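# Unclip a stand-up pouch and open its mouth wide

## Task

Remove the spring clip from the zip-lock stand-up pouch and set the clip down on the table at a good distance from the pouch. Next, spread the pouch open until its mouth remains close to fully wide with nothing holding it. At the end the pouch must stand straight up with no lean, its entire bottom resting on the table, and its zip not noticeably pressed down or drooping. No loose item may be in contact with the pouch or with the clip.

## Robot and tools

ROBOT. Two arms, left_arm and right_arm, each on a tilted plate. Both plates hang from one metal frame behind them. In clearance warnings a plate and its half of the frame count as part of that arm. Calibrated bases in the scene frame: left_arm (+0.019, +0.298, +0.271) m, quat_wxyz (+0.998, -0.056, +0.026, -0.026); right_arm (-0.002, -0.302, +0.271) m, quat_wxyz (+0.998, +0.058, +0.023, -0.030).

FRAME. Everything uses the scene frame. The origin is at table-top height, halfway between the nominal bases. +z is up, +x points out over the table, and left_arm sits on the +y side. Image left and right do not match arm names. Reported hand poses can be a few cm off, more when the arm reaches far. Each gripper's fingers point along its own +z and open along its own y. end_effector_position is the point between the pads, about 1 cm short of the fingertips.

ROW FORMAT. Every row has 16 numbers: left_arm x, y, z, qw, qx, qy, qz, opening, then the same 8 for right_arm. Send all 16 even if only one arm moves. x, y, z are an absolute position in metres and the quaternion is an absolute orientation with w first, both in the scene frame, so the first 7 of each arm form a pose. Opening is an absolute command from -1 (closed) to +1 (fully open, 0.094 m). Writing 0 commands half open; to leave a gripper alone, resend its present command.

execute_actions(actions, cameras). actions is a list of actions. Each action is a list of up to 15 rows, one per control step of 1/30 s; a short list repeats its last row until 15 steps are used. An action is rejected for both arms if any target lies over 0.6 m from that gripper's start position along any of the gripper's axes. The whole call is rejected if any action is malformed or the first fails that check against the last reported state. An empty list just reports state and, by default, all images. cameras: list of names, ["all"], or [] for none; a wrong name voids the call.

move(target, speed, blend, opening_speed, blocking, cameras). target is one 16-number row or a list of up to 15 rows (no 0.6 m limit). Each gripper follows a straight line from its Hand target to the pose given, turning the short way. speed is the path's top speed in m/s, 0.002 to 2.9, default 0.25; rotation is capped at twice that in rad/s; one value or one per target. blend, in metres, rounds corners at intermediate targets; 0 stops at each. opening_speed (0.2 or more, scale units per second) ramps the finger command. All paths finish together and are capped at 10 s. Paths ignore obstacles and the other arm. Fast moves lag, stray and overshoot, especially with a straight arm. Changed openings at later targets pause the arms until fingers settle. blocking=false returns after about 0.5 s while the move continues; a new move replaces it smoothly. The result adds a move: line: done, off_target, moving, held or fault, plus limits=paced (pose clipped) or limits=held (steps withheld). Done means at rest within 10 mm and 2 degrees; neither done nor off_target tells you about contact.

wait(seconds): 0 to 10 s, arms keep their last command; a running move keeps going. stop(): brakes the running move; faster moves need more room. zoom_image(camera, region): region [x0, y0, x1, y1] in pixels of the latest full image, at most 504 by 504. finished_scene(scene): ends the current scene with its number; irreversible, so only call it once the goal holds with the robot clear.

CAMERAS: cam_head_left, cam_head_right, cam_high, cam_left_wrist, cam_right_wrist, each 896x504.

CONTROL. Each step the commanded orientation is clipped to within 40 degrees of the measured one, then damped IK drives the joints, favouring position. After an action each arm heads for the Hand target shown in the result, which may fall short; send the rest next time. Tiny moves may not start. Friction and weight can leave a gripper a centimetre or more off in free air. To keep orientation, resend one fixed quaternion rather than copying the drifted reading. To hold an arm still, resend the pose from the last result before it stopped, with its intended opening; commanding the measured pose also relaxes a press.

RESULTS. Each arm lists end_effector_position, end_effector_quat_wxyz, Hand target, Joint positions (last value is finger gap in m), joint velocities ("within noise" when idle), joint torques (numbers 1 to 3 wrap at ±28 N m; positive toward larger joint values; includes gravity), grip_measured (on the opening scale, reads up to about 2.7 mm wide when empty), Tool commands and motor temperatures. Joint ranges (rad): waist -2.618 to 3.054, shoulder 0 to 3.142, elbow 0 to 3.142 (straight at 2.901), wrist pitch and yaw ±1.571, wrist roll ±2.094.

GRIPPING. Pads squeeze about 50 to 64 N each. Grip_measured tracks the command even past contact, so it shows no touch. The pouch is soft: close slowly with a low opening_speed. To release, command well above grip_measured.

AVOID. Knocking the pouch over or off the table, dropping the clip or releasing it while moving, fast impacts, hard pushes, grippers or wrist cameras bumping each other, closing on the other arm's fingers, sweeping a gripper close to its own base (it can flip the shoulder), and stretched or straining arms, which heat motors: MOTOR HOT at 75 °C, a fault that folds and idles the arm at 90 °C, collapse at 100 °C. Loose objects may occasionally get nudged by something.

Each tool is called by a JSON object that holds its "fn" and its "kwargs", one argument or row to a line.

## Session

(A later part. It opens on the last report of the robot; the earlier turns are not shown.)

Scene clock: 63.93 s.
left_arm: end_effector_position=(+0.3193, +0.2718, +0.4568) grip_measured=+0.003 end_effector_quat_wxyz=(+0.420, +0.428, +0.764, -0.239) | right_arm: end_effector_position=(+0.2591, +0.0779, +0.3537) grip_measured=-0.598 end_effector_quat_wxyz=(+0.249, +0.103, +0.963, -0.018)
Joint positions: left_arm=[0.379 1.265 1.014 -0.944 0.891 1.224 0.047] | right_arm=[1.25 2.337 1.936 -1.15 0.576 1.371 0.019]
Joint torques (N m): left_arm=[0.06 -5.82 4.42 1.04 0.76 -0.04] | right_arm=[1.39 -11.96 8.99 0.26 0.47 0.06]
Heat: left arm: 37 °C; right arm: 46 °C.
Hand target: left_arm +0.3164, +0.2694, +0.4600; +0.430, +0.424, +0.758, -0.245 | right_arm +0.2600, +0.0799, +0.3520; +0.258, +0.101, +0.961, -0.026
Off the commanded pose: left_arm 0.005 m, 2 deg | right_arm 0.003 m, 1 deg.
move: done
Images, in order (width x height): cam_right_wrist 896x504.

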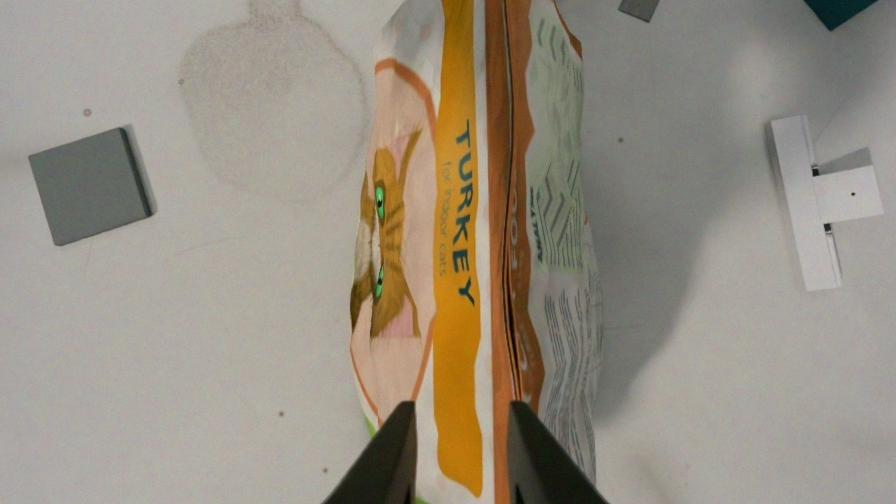

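{"fn": "move", "kwargs": {
  "target": [0.3163,0.2694,0.46,0.430,0.424,0.758,-0.245,0.0,0.2615,0.0480,0.331,0.2574,0.1010,0.9606,-0.0271,-0.6],
  "speed": 0.08,
  "cameras": ["cam_right_wrist","cam_left_wrist"]
}}

{"fn": "zoom_image", "kwargs": {
  "camera": "cam_right_wrist",
  "region": [375, 310, 475, 440]
}}

{"fn": "zoom_image", "kwargs": {
  "camera": "cam_left_wrist",
  "region": [640, 150, 820, 290]
}}

Scene clock: 69.53 s.
left_arm: end_effector_position=(+0.3193, +0.2718, +0.4568) grip_measured=+0.003 end_effector_quat_wxyz=(+0.420, +0.428, +0.764, -0.239) | right_arm: end_effector_position=(+0.2552, +0.0500, +0.3140) grip_measured=-0.598 end_effector_quat_wxyz=(+0.243, +0.095, +0.965, -0.040)
Joint positions: left_arm=[0.379 1.265 1.014 -0.944 0.891 1.224 0.047] | right_arm=[1.227 2.288 1.701 -0.997 0.577 1.342 0.019]
Joint torques (N m): left_arm=[0.09 -5.82 4.46 1.04 0.76 -0.05] | right_arm=[0.53 -17.01 5.61 0.43 0.46 -0.02]
Motor temperatures (°C): left_arm=[25 35 37 29 25 25 27] | right_arm=[25 48 35 29 24 24 23]
Heat: left arm: 37 °C; right arm: 48 °C.
Hand target: left_arm +0.3164, +0.2694, +0.4600; +0.430, +0.424, +0.758, -0.245 | right_arm +0.2614, +0.0480, +0.3307; +0.257, +0.101, +0.961, -0.027
Off the commanded pose: left_arm 0.005 m, 2 deg | right_arm 0.018 m, 2 deg.
move: off_target (right_arm)
Images, in order (width x height): cam_left_wrist 896x504, cam_right_wrist 896x504.

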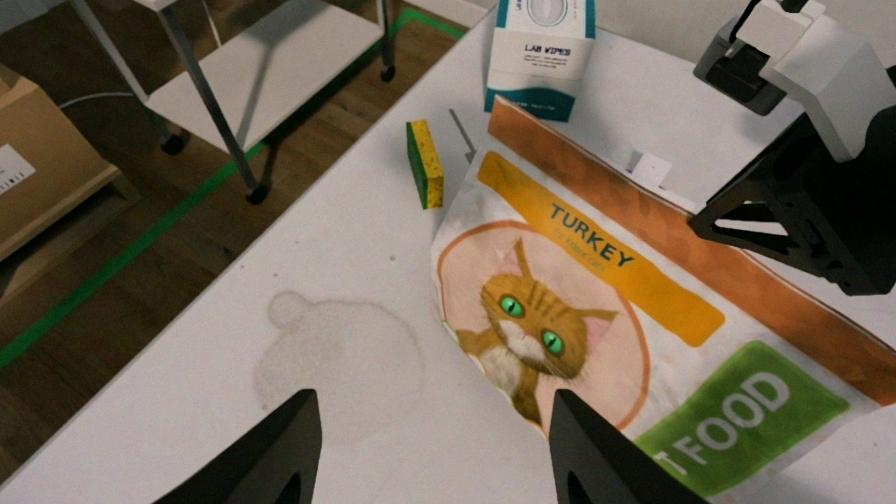

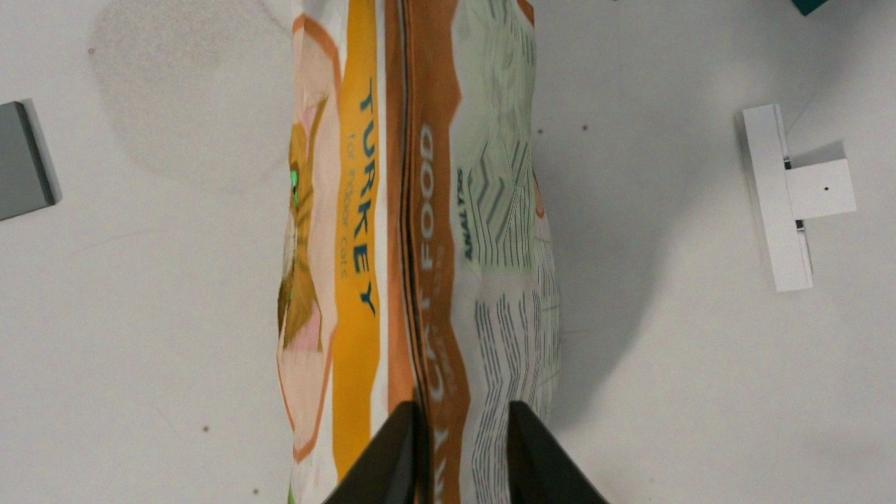

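Scaled by 3.877 from the camera's 896x504 image, which has a finer 1280x720 frame.

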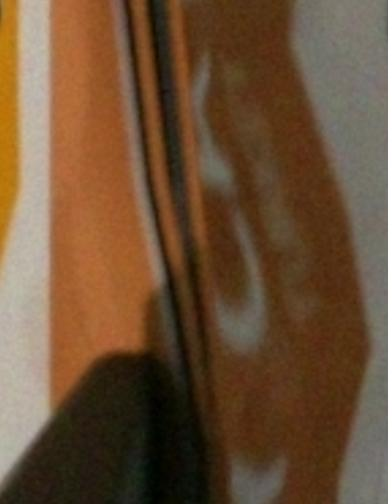

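Scaled by 2.800 from the camera's 896x504 image, which has a finer 1280x720 frame.

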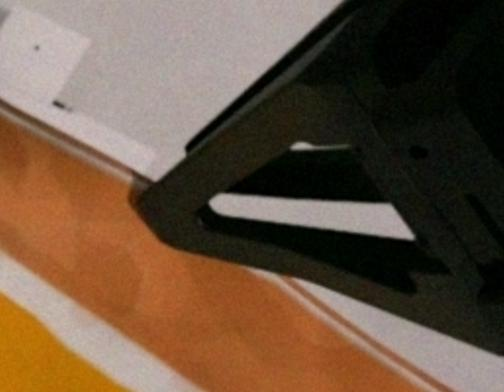

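{"fn": "execute_actions", "kwargs": {
  "actions": [],
  "cameras": ["cam_right_wrist", "cam_left_wrist"]
}}

Scene clock: 71.03 s.
left_arm: end_effector_position=(+0.3193, +0.2718, +0.4568) grip_measured=+0.003 end_effector_quat_wxyz=(+0.420, +0.428, +0.764, -0.239) | right_arm: end_effector_position=(+0.2552, +0.0501, +0.3141) grip_measured=-0.598 end_effector_quat_wxyz=(+0.243, +0.095, +0.965, -0.040)
Joint positions: left_arm=[0.379 1.265 1.014 -0.944 0.891 1.224 0.047] | right_arm=[1.227 2.288 1.701 -0.996 0.577 1.341 0.019]
Joint velocities: within noise
Joint torques (N m): left_arm=[0.06 -5.83 4.42 1.05 0.76 -0.05] | right_arm=[0.53 -17.01 5.61 0.44 0.45 -0.02]
Motor temperatures (°C): left_arm=[25 35 37 29 25 25 27] | right_arm=[25 49 35 29 24 24 23]
Heat: left arm: 37 °C; right arm: 49 °C.
Hand target: left_arm +0.3164, +0.2694, +0.4600; +0.430, +0.424, +0.758, -0.245 | right_arm +0.2613, +0.0480, +0.3307; +0.257, +0.101, +0.961, -0.027
Tool commands: left_gripper/opening=+0.0 right_gripper/opening=-0.6
Off the commanded pose: left_arm 0.005 m, 2 deg | right_arm 0.018 m, 2 deg.
Images, in order (width x height): cam_left_wrist 896x504, cam_right_wrist 896x504.

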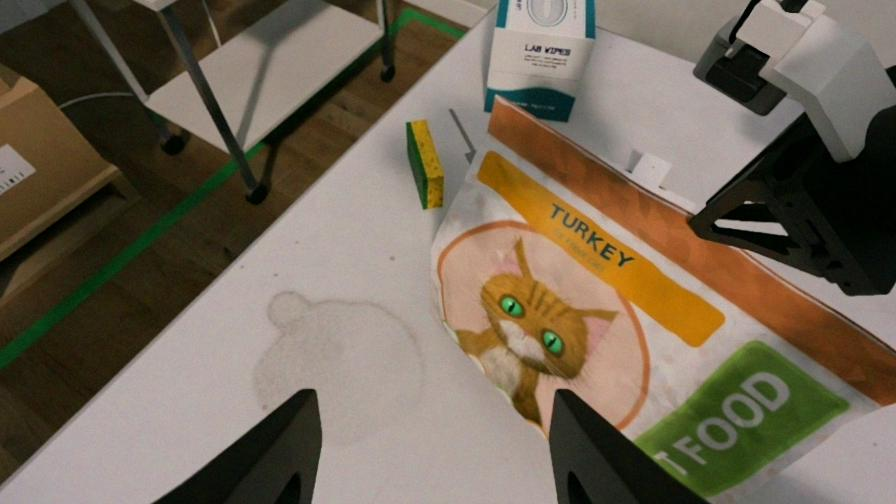

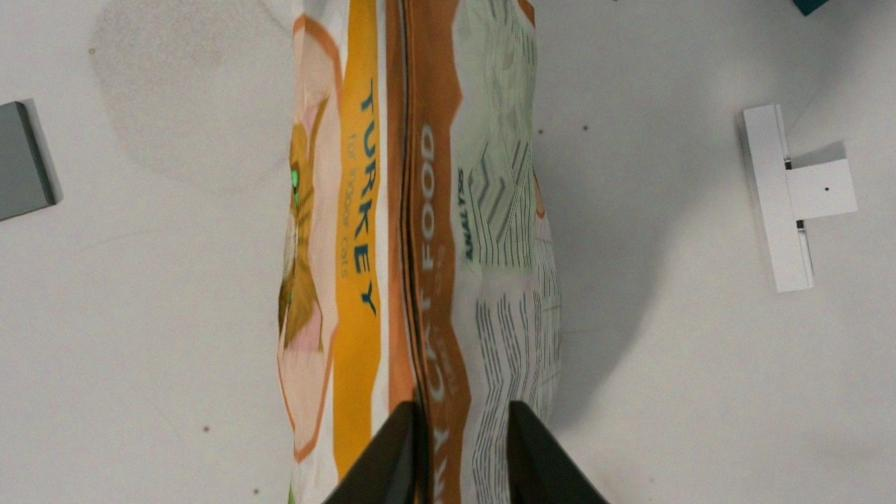

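{"fn": "zoom_image", "kwargs": {
  "camera": "cam_right_wrist",
  "region": [375, 310, 475, 440]
}}

{"fn": "zoom_image", "kwargs": {
  "camera": "cam_left_wrist",
  "region": [620, 130, 896, 330]
}}

Scaled by 3.877 from the camera's 896x504 image, which has a finer 1280x720 frame.

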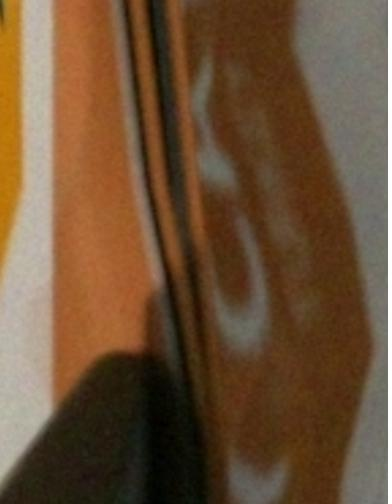

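Scaled by 1.826 from the camera's 896x504 image, which has a finer 1280x720 frame.

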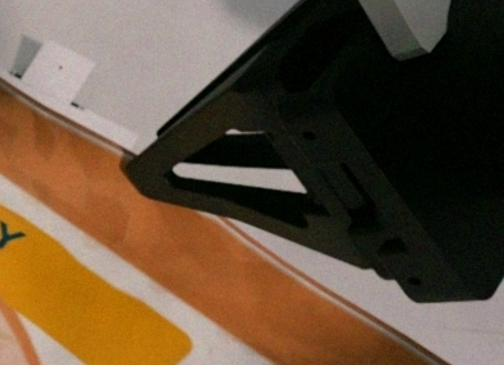

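{"fn": "move", "kwargs": {
  "target": [0.3163,0.2694,0.46,0.430,0.424,0.758,-0.245,0.0,0.2615,0.0440,0.346,0.2574,0.1010,0.9606,-0.0271,-0.6],
  "speed": 0.05,
  "cameras": ["cam_right_wrist", "cam_left_wrist"]
}}

{"fn": "zoom_image", "kwargs": {
  "camera": "cam_right_wrist",
  "region": [375, 310, 475, 440]
}}

Scene clock: 76.10 s.
left_arm: end_effector_position=(+0.3193, +0.2718, +0.4568) grip_measured=+0.003 end_effector_quat_wxyz=(+0.420, +0.428, +0.764, -0.239) | right_arm: end_effector_position=(+0.2549, +0.0469, +0.3245) grip_measured=-0.598 end_effector_quat_wxyz=(+0.244, +0.095, +0.964, -0.038)
Joint positions: left_arm=[0.379 1.265 1.014 -0.944 0.891 1.224 0.047] | right_arm=[1.227 2.261 1.701 -1.018 0.577 1.34 0.019]
Joint torques (N m): left_arm=[0.08 -5.83 4.44 1.03 0.76 -0.05] | right_arm=[0.5 -16.94 7.06 0.22 0.45 -0.02]
Heat: left arm: 37 °C; right arm: 52 °C.
Hand target: left_arm +0.3164, +0.2694, +0.4600; +0.430, +0.424, +0.758, -0.245 | right_arm +0.2614, +0.0440, +0.3455; +0.257, +0.101, +0.961, -0.027
Off the commanded pose: left_arm 0.005 m, 2 deg | right_arm 0.023 m, 2 deg.
move: off_target (right_arm)
Images, in order (width x height): cam_left_wrist 896x504, cam_right_wrist 896x504.

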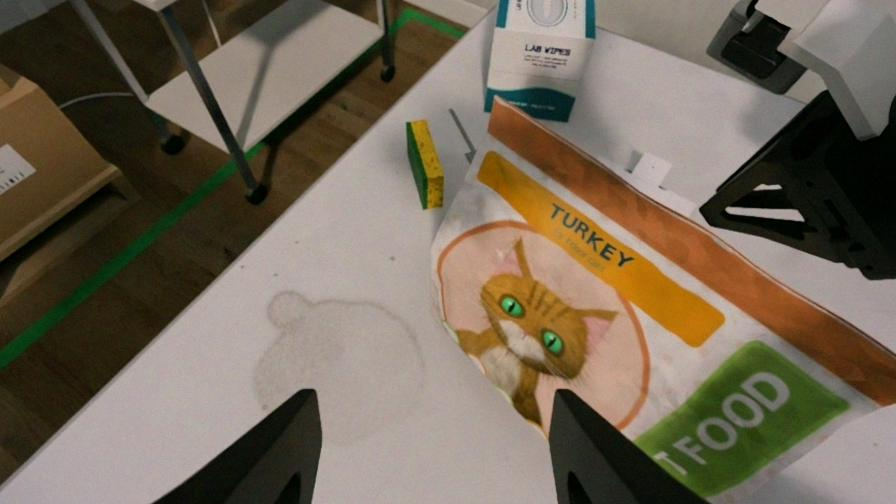

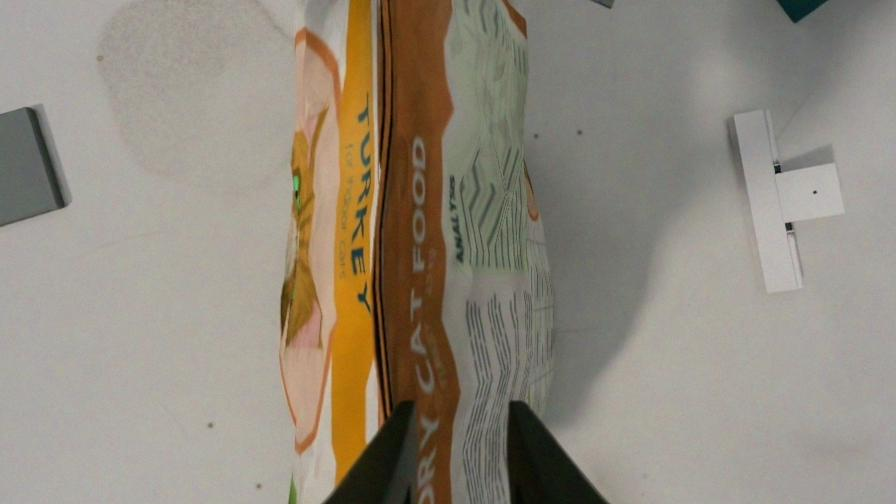

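Scaled by 3.877 from the camera's 896x504 image, which has a finer 1280x720 frame.

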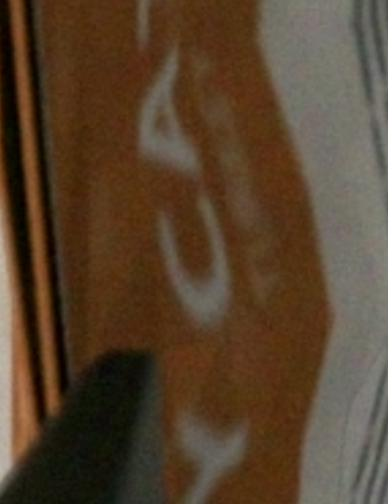

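{"fn": "move", "kwargs": {
  "target": [0.3163,0.2694,0.46,0.430,0.424,0.758,-0.245,0.0,0.2615,0.0478,0.346,0.2574,0.1010,0.9606,-0.0271,-0.6],
  "speed": 0.05,
  "cameras": ["cam_right_wrist", "cam_left_wrist"]
}}

{"fn": "zoom_image", "kwargs": {
  "camera": "cam_right_wrist",
  "region": [375, 310, 475, 440]
}}

Scene clock: 77.30 s.
left_arm: end_effector_position=(+0.3193, +0.2718, +0.4568) grip_measured=+0.003 end_effector_quat_wxyz=(+0.420, +0.428, +0.764, -0.239) | right_arm: end_effector_position=(+0.2547, +0.0463, +0.3259) grip_measured=-0.598 end_effector_quat_wxyz=(+0.243, +0.094, +0.965, -0.040)
Joint positions: left_arm=[0.379 1.265 1.014 -0.944 0.891 1.224 0.047] | right_arm=[1.227 2.261 1.707 -1.028 0.577 1.339 0.019]
Joint torques (N m): left_arm=[0.08 -5.82 4.42 1.05 0.76 -0.05] | right_arm=[0.73 -15.72 8.54 0.21 0.47 0.02]
Heat: left arm: 37 °C; right arm: 52 °C.
Hand target: left_arm +0.3164, +0.2694, +0.4600; +0.430, +0.424, +0.758, -0.245 | right_arm +0.2613, +0.0476, +0.3458; +0.257, +0.101, +0.961, -0.027
Off the commanded pose: left_arm 0.005 m, 2 deg | right_arm 0.021 m, 2 deg.
move: off_target (right_arm)
Images, in order (width x height): cam_left_wrist 896x504, cam_right_wrist 896x504.

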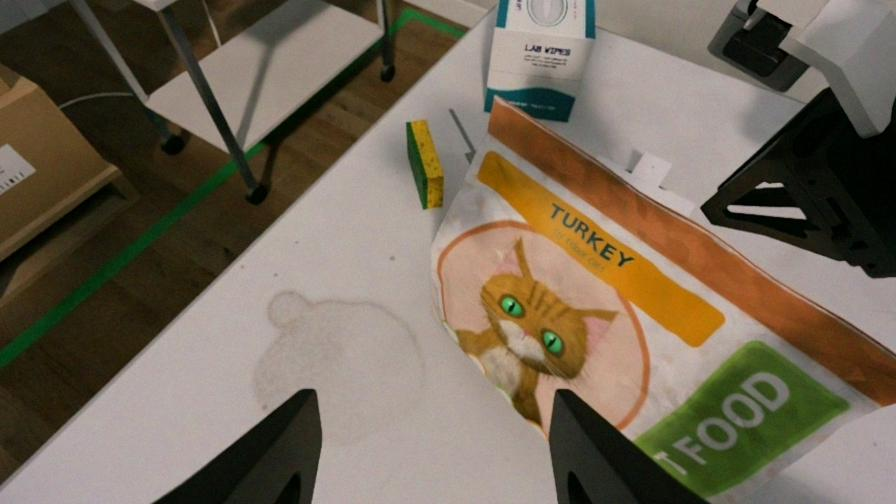

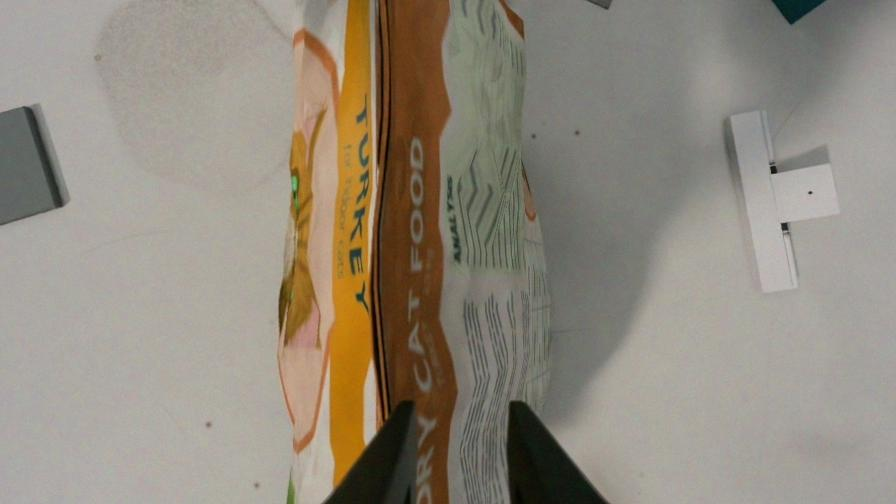

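Scaled by 3.877 from the camera's 896x504 image, which has a finer 1280x720 frame.

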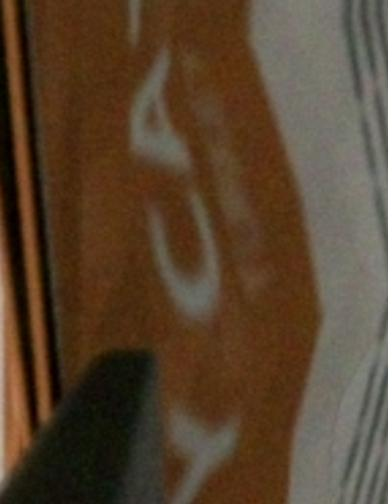

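{"fn": "move", "kwargs": {
  "target": [0.3163,0.2694,0.46,0.430,0.424,0.758,-0.245,0.0,0.2615,0.0530,0.346,0.2574,0.1010,0.9606,-0.0271,-0.6],
  "speed": 0.05,
  "cameras": ["cam_right_wrist", "cam_left_wrist"]
}}

{"fn": "zoom_image", "kwargs": {
  "camera": "cam_right_wrist",
  "region": [375, 310, 475, 440]
}}

Scene clock: 78.43 s.
left_arm: end_effector_position=(+0.3193, +0.2718, +0.4568) grip_measured=+0.003 end_effector_quat_wxyz=(+0.420, +0.428, +0.764, -0.239) | right_arm: end_effector_position=(+0.2576, +0.0513, +0.3344) grip_measured=-0.598 end_effector_quat_wxyz=(+0.245, +0.097, +0.964, -0.032)
Joint positions: left_arm=[0.379 1.265 1.014 -0.944 0.891 1.224 0.047] | right_arm=[1.227 2.261 1.74 -1.043 0.577 1.34 0.019]
Joint torques (N m): left_arm=[0.06 -5.86 4.44 1.05 0.75 -0.05] | right_arm=[1.05 -13.96 8.59 0.24 0.46 0.07]
Heat: left arm: 37 °C; right arm: 51 °C.
Hand target: left_arm +0.3164, +0.2694, +0.4600; +0.430, +0.424, +0.758, -0.245 | right_arm +0.2614, +0.0529, +0.3459; +0.257, +0.101, +0.961, -0.027
Off the commanded pose: left_arm 0.005 m, 2 deg | right_arm 0.012 m, 2 deg.
move: off_target (right_arm)
Images, in order (width x height): cam_left_wrist 896x504, cam_right_wrist 896x504.

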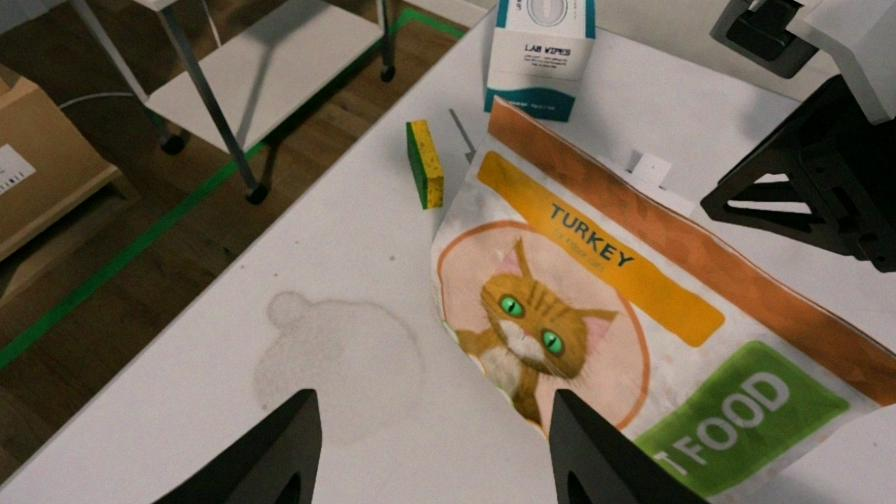

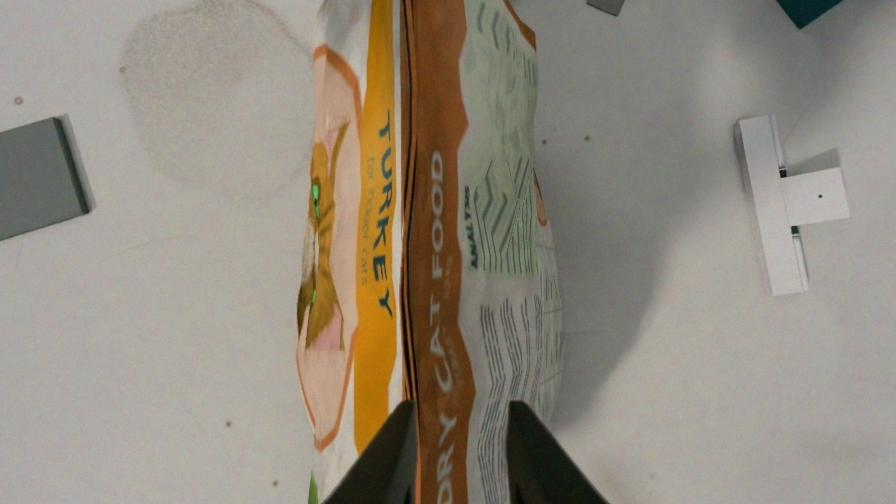

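Scaled by 3.877 from the camera's 896x504 image, which has a finer 1280x720 frame.

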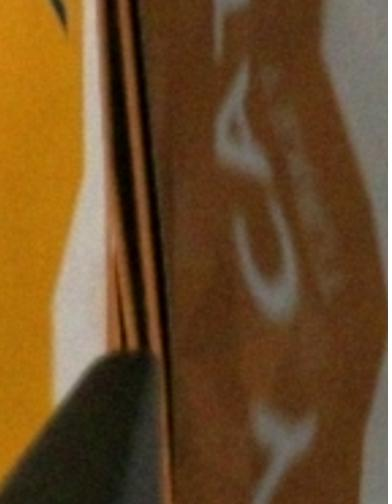

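{"fn": "move", "kwargs": {
  "target": [0.3163,0.2694,0.46,0.430,0.424,0.758,-0.245,0.0,0.2615,0.0540,0.336,0.2574,0.1010,0.9606,-0.0271,-0.6],
  "speed": 0.05,
  "cameras": ["cam_right_wrist", "cam_left_wrist"]
}}

{"fn": "zoom_image", "kwargs": {
  "camera": "cam_right_wrist",
  "region": [375, 310, 475, 440]
}}

Scene clock: 80.10 s.
left_arm: end_effector_position=(+0.3193, +0.2718, +0.4568) grip_measured=+0.003 end_effector_quat_wxyz=(+0.420, +0.428, +0.764, -0.239) | right_arm: end_effector_position=(+0.2584, +0.0532, +0.3346) grip_measured=-0.598 end_effector_quat_wxyz=(+0.247, +0.099, +0.964, -0.028)
Joint positions: left_arm=[0.379 1.265 1.014 -0.944 0.891 1.224 0.047] | right_arm=[1.227 2.261 1.74 -1.034 0.577 1.34 0.019]
Joint torques (N m): left_arm=[0.06 -5.85 4.48 1.05 0.76 -0.05] | right_arm=[0.99 -12.97 6.68 0.51 0.47 0.06]
Heat: left arm: 37 °C; right arm: 51 °C.
Hand target: left_arm +0.3164, +0.2694, +0.4600; +0.430, +0.424, +0.758, -0.245 | right_arm +0.2614, +0.0540, +0.3360; +0.257, +0.101, +0.961, -0.027
Off the commanded pose: left_arm 0.005 m, 2 deg | right_arm 0.003 m, 1 deg.
move: done
Images, in order (width x height): cam_left_wrist 896x504, cam_right_wrist 896x504.

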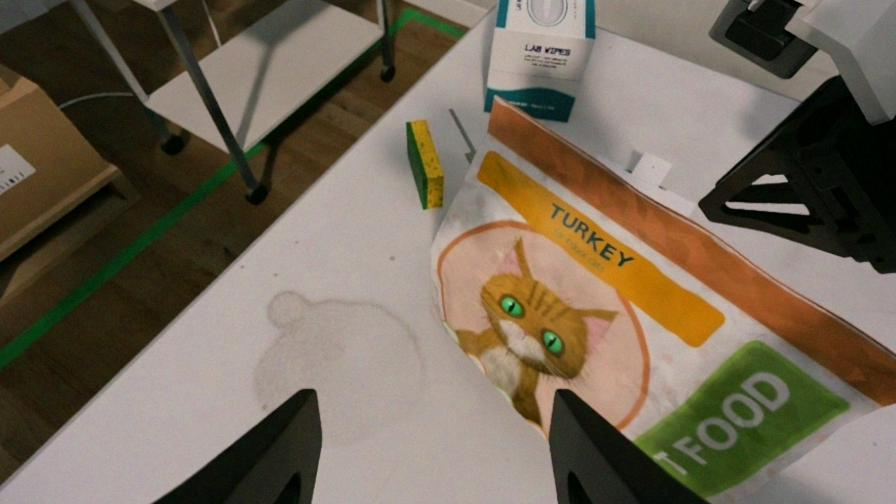

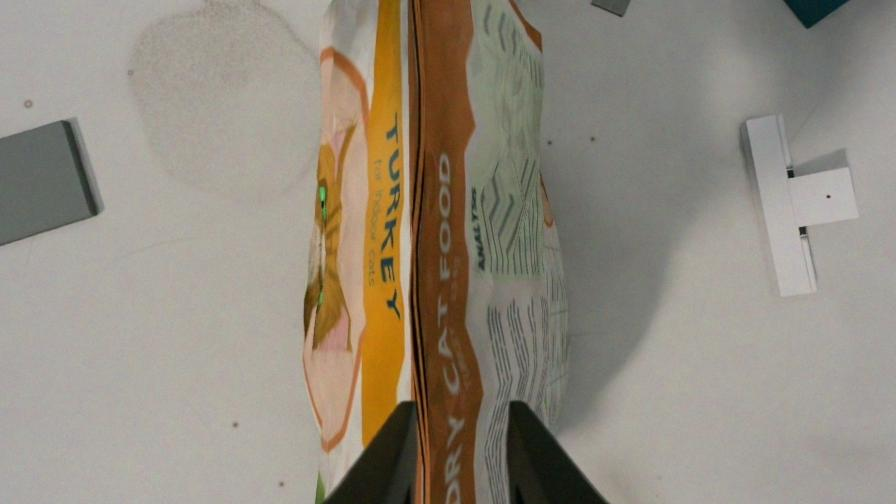

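Scaled by 3.877 from the camera's 896x504 image, which has a finer 1280x720 frame.

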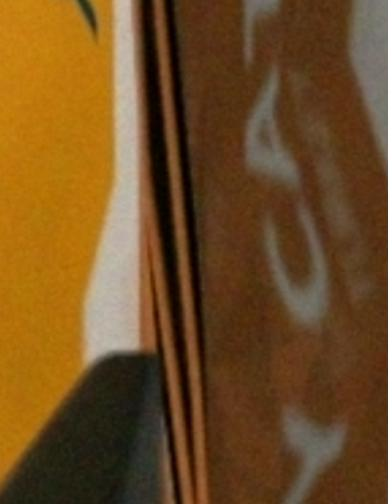

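{"fn": "move", "kwargs": {
  "target": [0.3163,0.2694,0.46,0.430,0.424,0.758,-0.245,0.0,0.2615,0.0530,0.328,0.2574,0.1010,0.9606,-0.0271,-0.6],
  "speed": 0.05,
  "cameras": ["cam_right_wrist", "cam_left_wrist"]
}}

{"fn": "zoom_image", "kwargs": {
  "camera": "cam_right_wrist",
  "region": [375, 310, 475, 440]
}}

Scene clock: 81.43 s.
left_arm: end_effector_position=(+0.3193, +0.2718, +0.4568) grip_measured=+0.003 end_effector_quat_wxyz=(+0.420, +0.428, +0.764, -0.239) | right_arm: end_effector_position=(+0.2591, +0.0557, +0.3309) grip_measured=-0.598 end_effector_quat_wxyz=(+0.249, +0.101, +0.963, -0.021)
Joint positions: left_arm=[0.379 1.265 1.014 -0.944 0.891 1.224 0.047] | right_arm=[1.227 2.261 1.724 -1.001 0.577 1.34 0.019]
Joint torques (N m): left_arm=[0.06 -5.83 4.45 1.04 0.75 -0.05] | right_arm=[0.79 -12.72 5.72 0.54 0.46 0.03]
Heat: left arm: 37 °C; right arm: 50 °C.
Hand target: left_arm +0.3164, +0.2694, +0.4600; +0.430, +0.424, +0.758, -0.245 | right_arm +0.2614, +0.0530, +0.3281; +0.257, +0.101, +0.961, -0.027
Off the commanded pose: left_arm 0.005 m, 2 deg | right_arm 0.005 m, 1 deg.
move: done
Images, in order (width x height): cam_left_wrist 896x504, cam_right_wrist 896x504.

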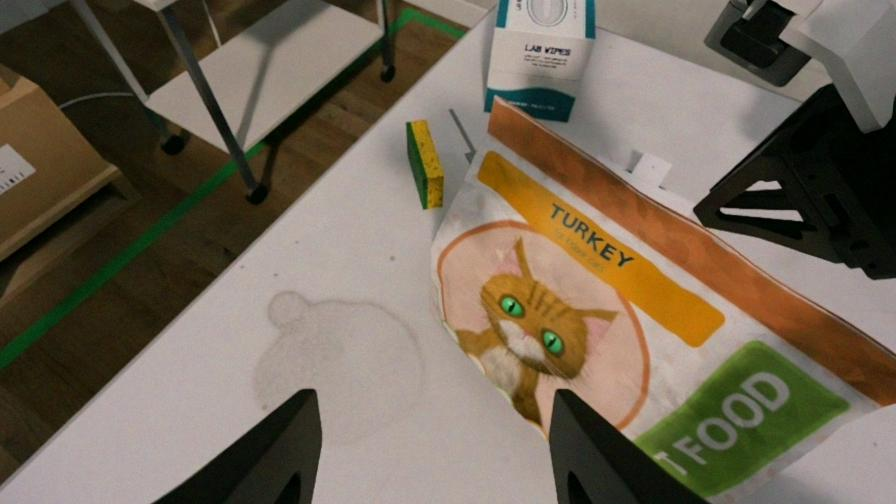

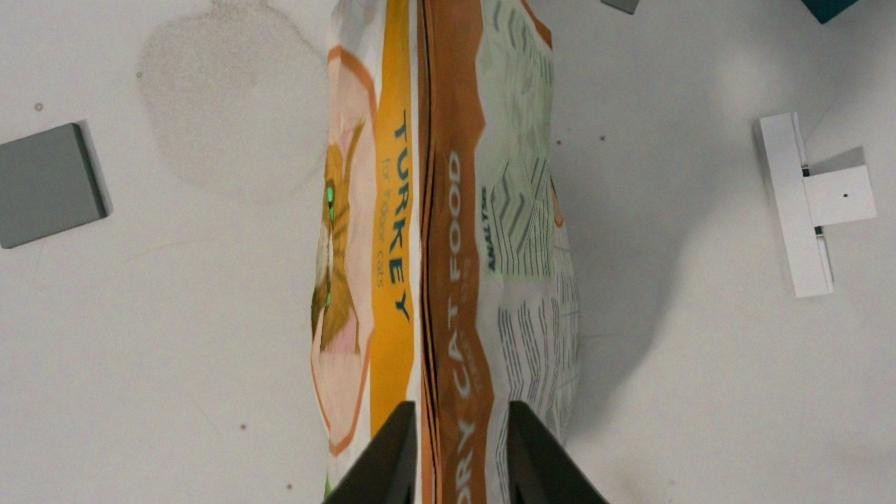

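Scaled by 3.877 from the camera's 896x504 image, which has a finer 1280x720 frame.

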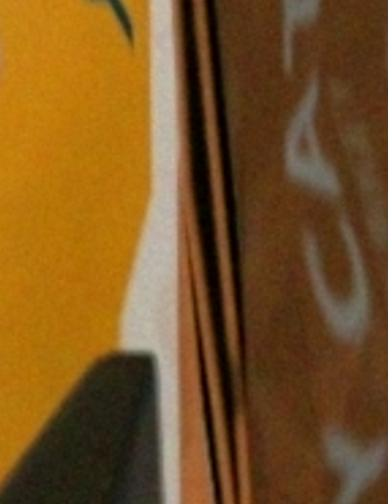

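{"fn": "move", "kwargs": {
  "target": [0.3163,0.2694,0.46,0.430,0.424,0.758,-0.245,0.0,0.2615,0.0500,0.324,0.2574,0.1010,0.9606,-0.0271,-0.6],
  "speed": 0.05,
  "cameras": ["cam_right_wrist", "cam_left_wrist"]
}}

{"fn": "zoom_image", "kwargs": {
  "camera": "cam_right_wrist",
  "region": [375, 310, 475, 440]
}}

Scene clock: 83.03 s.
left_arm: end_effector_position=(+0.3193, +0.2718, +0.4568) grip_measured=+0.003 end_effector_quat_wxyz=(+0.420, +0.428, +0.764, -0.239) | right_arm: end_effector_position=(+0.2575, +0.0533, +0.3238) grip_measured=-0.598 end_effector_quat_wxyz=(+0.248, +0.100, +0.963, -0.023)
Joint positions: left_arm=[0.379 1.265 1.014 -0.944 0.891 1.224 0.047] | right_arm=[1.227 2.261 1.695 -0.979 0.577 1.34 0.019]
Joint torques (N m): left_arm=[0.09 -5.83 4.42 1.04 0.76 -0.04] | right_arm=[0.57 -13.37 5.67 0.53 0.45 -0.02]
Heat: left arm: 37 °C; right arm: 50 °C.
Hand target: left_arm +0.3164, +0.2694, +0.4600; +0.430, +0.424, +0.758, -0.245 | right_arm +0.2614, +0.0500, +0.3240; +0.257, +0.101, +0.961, -0.027
Off the commanded pose: left_arm 0.005 m, 2 deg | right_arm 0.005 m, 1 deg.
move: done
Images, in order (width x height): cam_left_wrist 896x504, cam_right_wrist 896x504.

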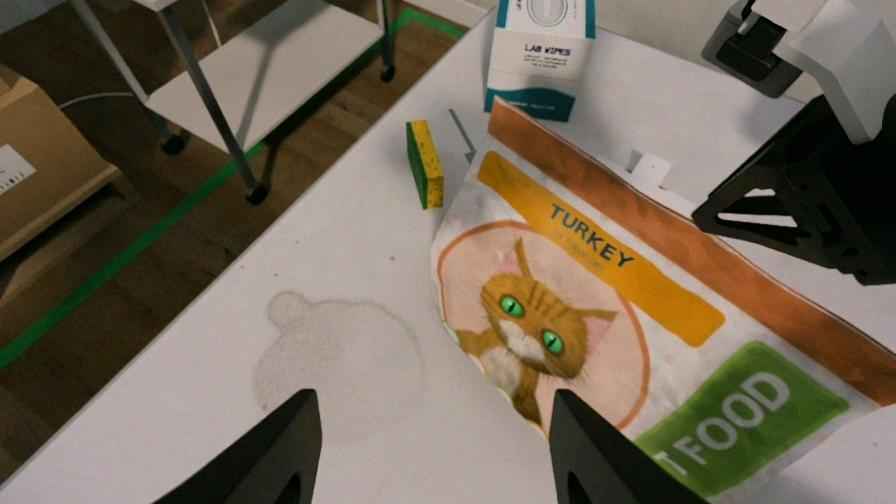

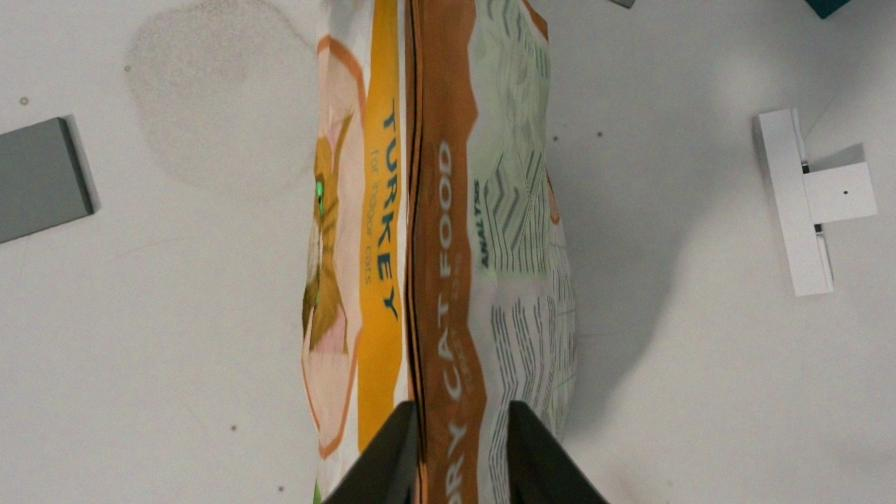

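Scaled by 3.877 from the camera's 896x504 image, which has a finer 1280x720 frame.

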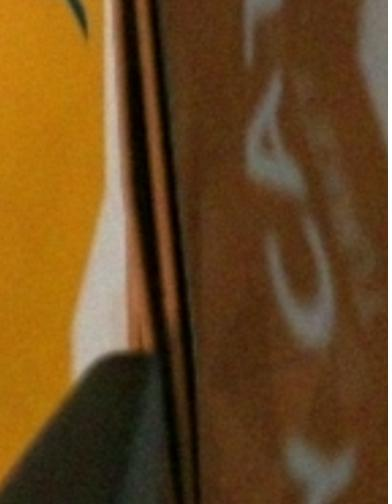

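{"fn": "move", "kwargs": {
  "target": [0.3163,0.2694,0.46,0.430,0.424,0.758,-0.245,0.0,0.2615,0.0482,0.324,0.2574,0.1010,0.9606,-0.0271,-0.6],
  "speed": 0.05,
  "cameras": ["cam_right_wrist", "cam_left_wrist"]
}}

{"fn": "zoom_image", "kwargs": {
  "camera": "cam_right_wrist",
  "region": [375, 310, 475, 440]
}}

Scene clock: 84.40 s.
left_arm: end_effector_position=(+0.3193, +0.2718, +0.4568) grip_measured=+0.003 end_effector_quat_wxyz=(+0.420, +0.428, +0.764, -0.239) | right_arm: end_effector_position=(+0.2566, +0.0518, +0.3211) grip_measured=-0.598 end_effector_quat_wxyz=(+0.247, +0.099, +0.963, -0.025)
Joint positions: left_arm=[0.379 1.265 1.014 -0.944 0.891 1.224 0.047] | right_arm=[1.227 2.261 1.685 -0.973 0.577 1.339 0.019]
Joint torques (N m): left_arm=[0.09 -5.83 4.45 1.05 0.75 -0.04] | right_arm=[0.42 -13.89 5.65 0.5 0.46 -0.03]
Heat: left arm: 37 °C; right arm: 49 °C.
Hand target: left_arm +0.3164, +0.2694, +0.4600; +0.430, +0.424, +0.758, -0.245 | right_arm +0.2614, +0.0483, +0.3240; +0.257, +0.101, +0.961, -0.027
Off the commanded pose: left_arm 0.005 m, 2 deg | right_arm 0.007 m, 1 deg.
move: done
Images, in order (width x height): cam_left_wrist 896x504, cam_right_wrist 896x504.

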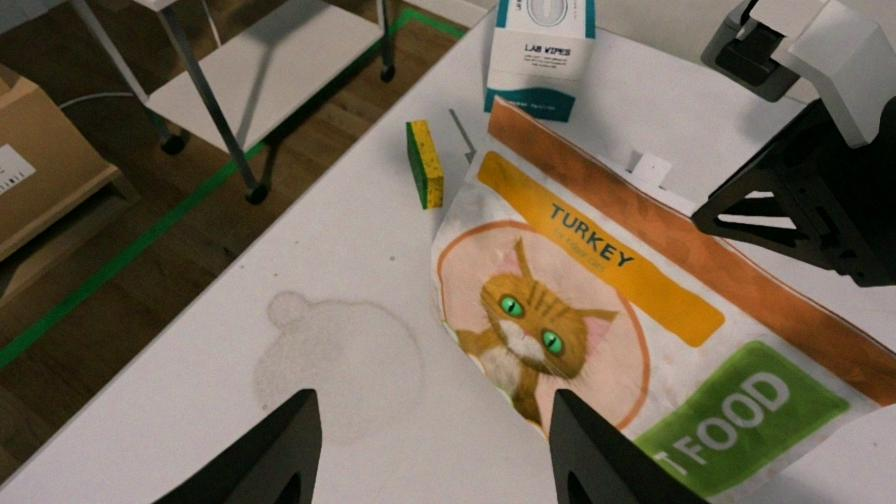

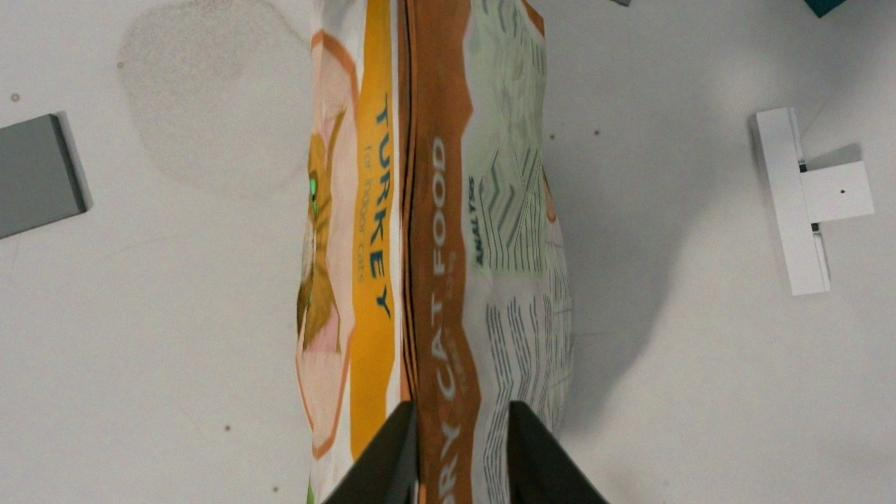

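Scaled by 3.877 from the camera's 896x504 image, which has a finer 1280x720 frame.

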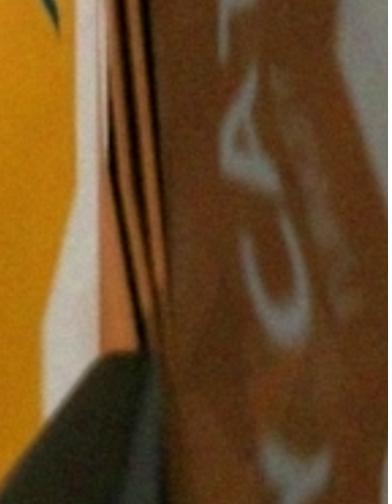

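{"fn": "move", "kwargs": {
  "target": [0.3163,0.2694,0.46,0.430,0.424,0.758,-0.245,0.0,0.2705,0.0464,0.325,0.2574,0.1010,0.9606,-0.0271,-0.6],
  "speed": 0.05,
  "cameras": ["cam_right_wrist", "cam_left_wrist"]
}}

{"fn": "zoom_image", "kwargs": {
  "camera": "cam_right_wrist",
  "region": [375, 310, 475, 440]
}}

Scene clock: 85.87 s.
left_arm: end_effector_position=(+0.3193, +0.2718, +0.4568) grip_measured=+0.003 end_effector_quat_wxyz=(+0.420, +0.428, +0.764, -0.239) | right_arm: end_effector_position=(+0.2653, +0.0473, +0.3203) grip_measured=-0.598 end_effector_quat_wxyz=(+0.247, +0.099, +0.964, -0.029)
Joint positions: left_arm=[0.379 1.265 1.014 -0.944 0.891 1.224 0.047] | right_arm=[1.204 2.261 1.685 -0.966 0.577 1.315 0.019]
Joint torques (N m): left_arm=[0.08 -5.85 4.42 1.05 0.75 -0.05] | right_arm=[0.57 -13.75 6.53 0.53 0.45 -0.02]
Heat: left arm: 37 °C; right arm: 49 °C.
Hand target: left_arm +0.3164, +0.2694, +0.4600; +0.430, +0.424, +0.758, -0.245 | right_arm +0.2705, +0.0464, +0.3250; +0.257, +0.101, +0.961, -0.027
Off the commanded pose: left_arm 0.005 m, 2 deg | right_arm 0.007 m, 1 deg.
move: done
Images, in order (width x height): cam_left_wrist 896x504, cam_right_wrist 896x504.

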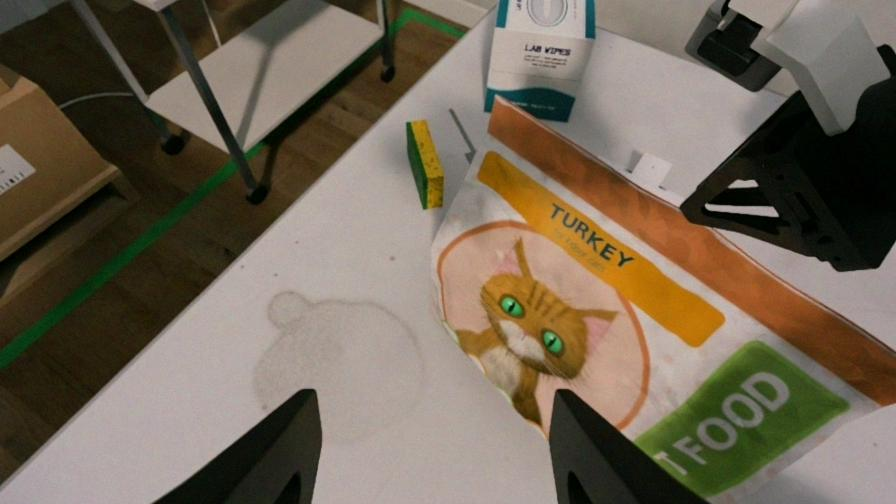

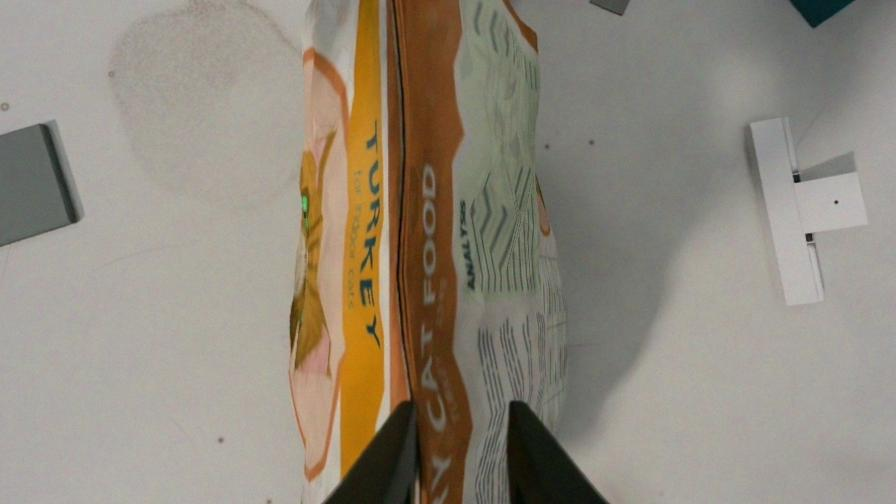

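Scaled by 3.877 from the camera's 896x504 image, which has a finer 1280x720 frame.

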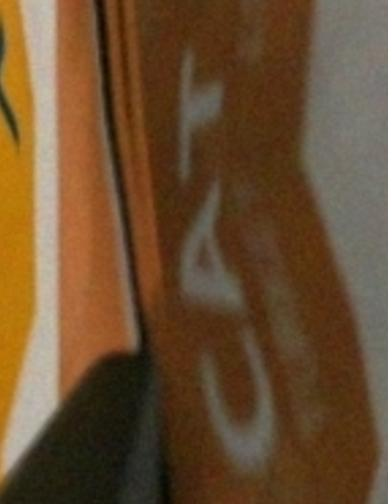

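{"fn": "zoom_image", "kwargs": {
  "camera": "cam_left_wrist",
  "region": [600, 130, 800, 270]
}}

{"fn": "zoom_image", "kwargs": {
  "camera": "cam_right_wrist",
  "region": [360, 200, 470, 440]
}}

Scaled by 2.520 from the camera's 896x504 image, which has a finer 1280x720 frame.

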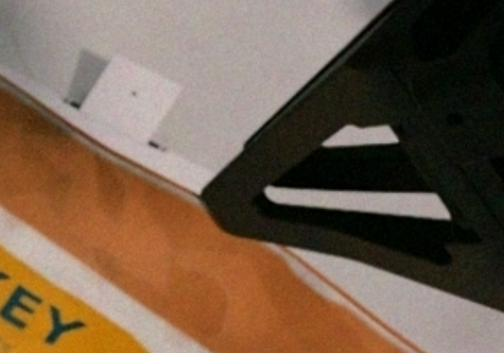

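Scaled by 2.100 from the camera's 896x504 image, which has a finer 1280x720 frame.

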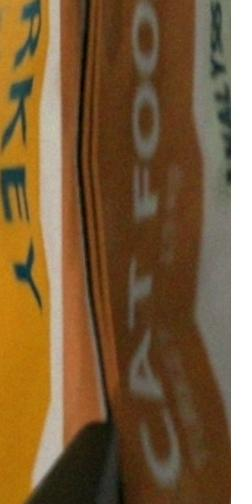

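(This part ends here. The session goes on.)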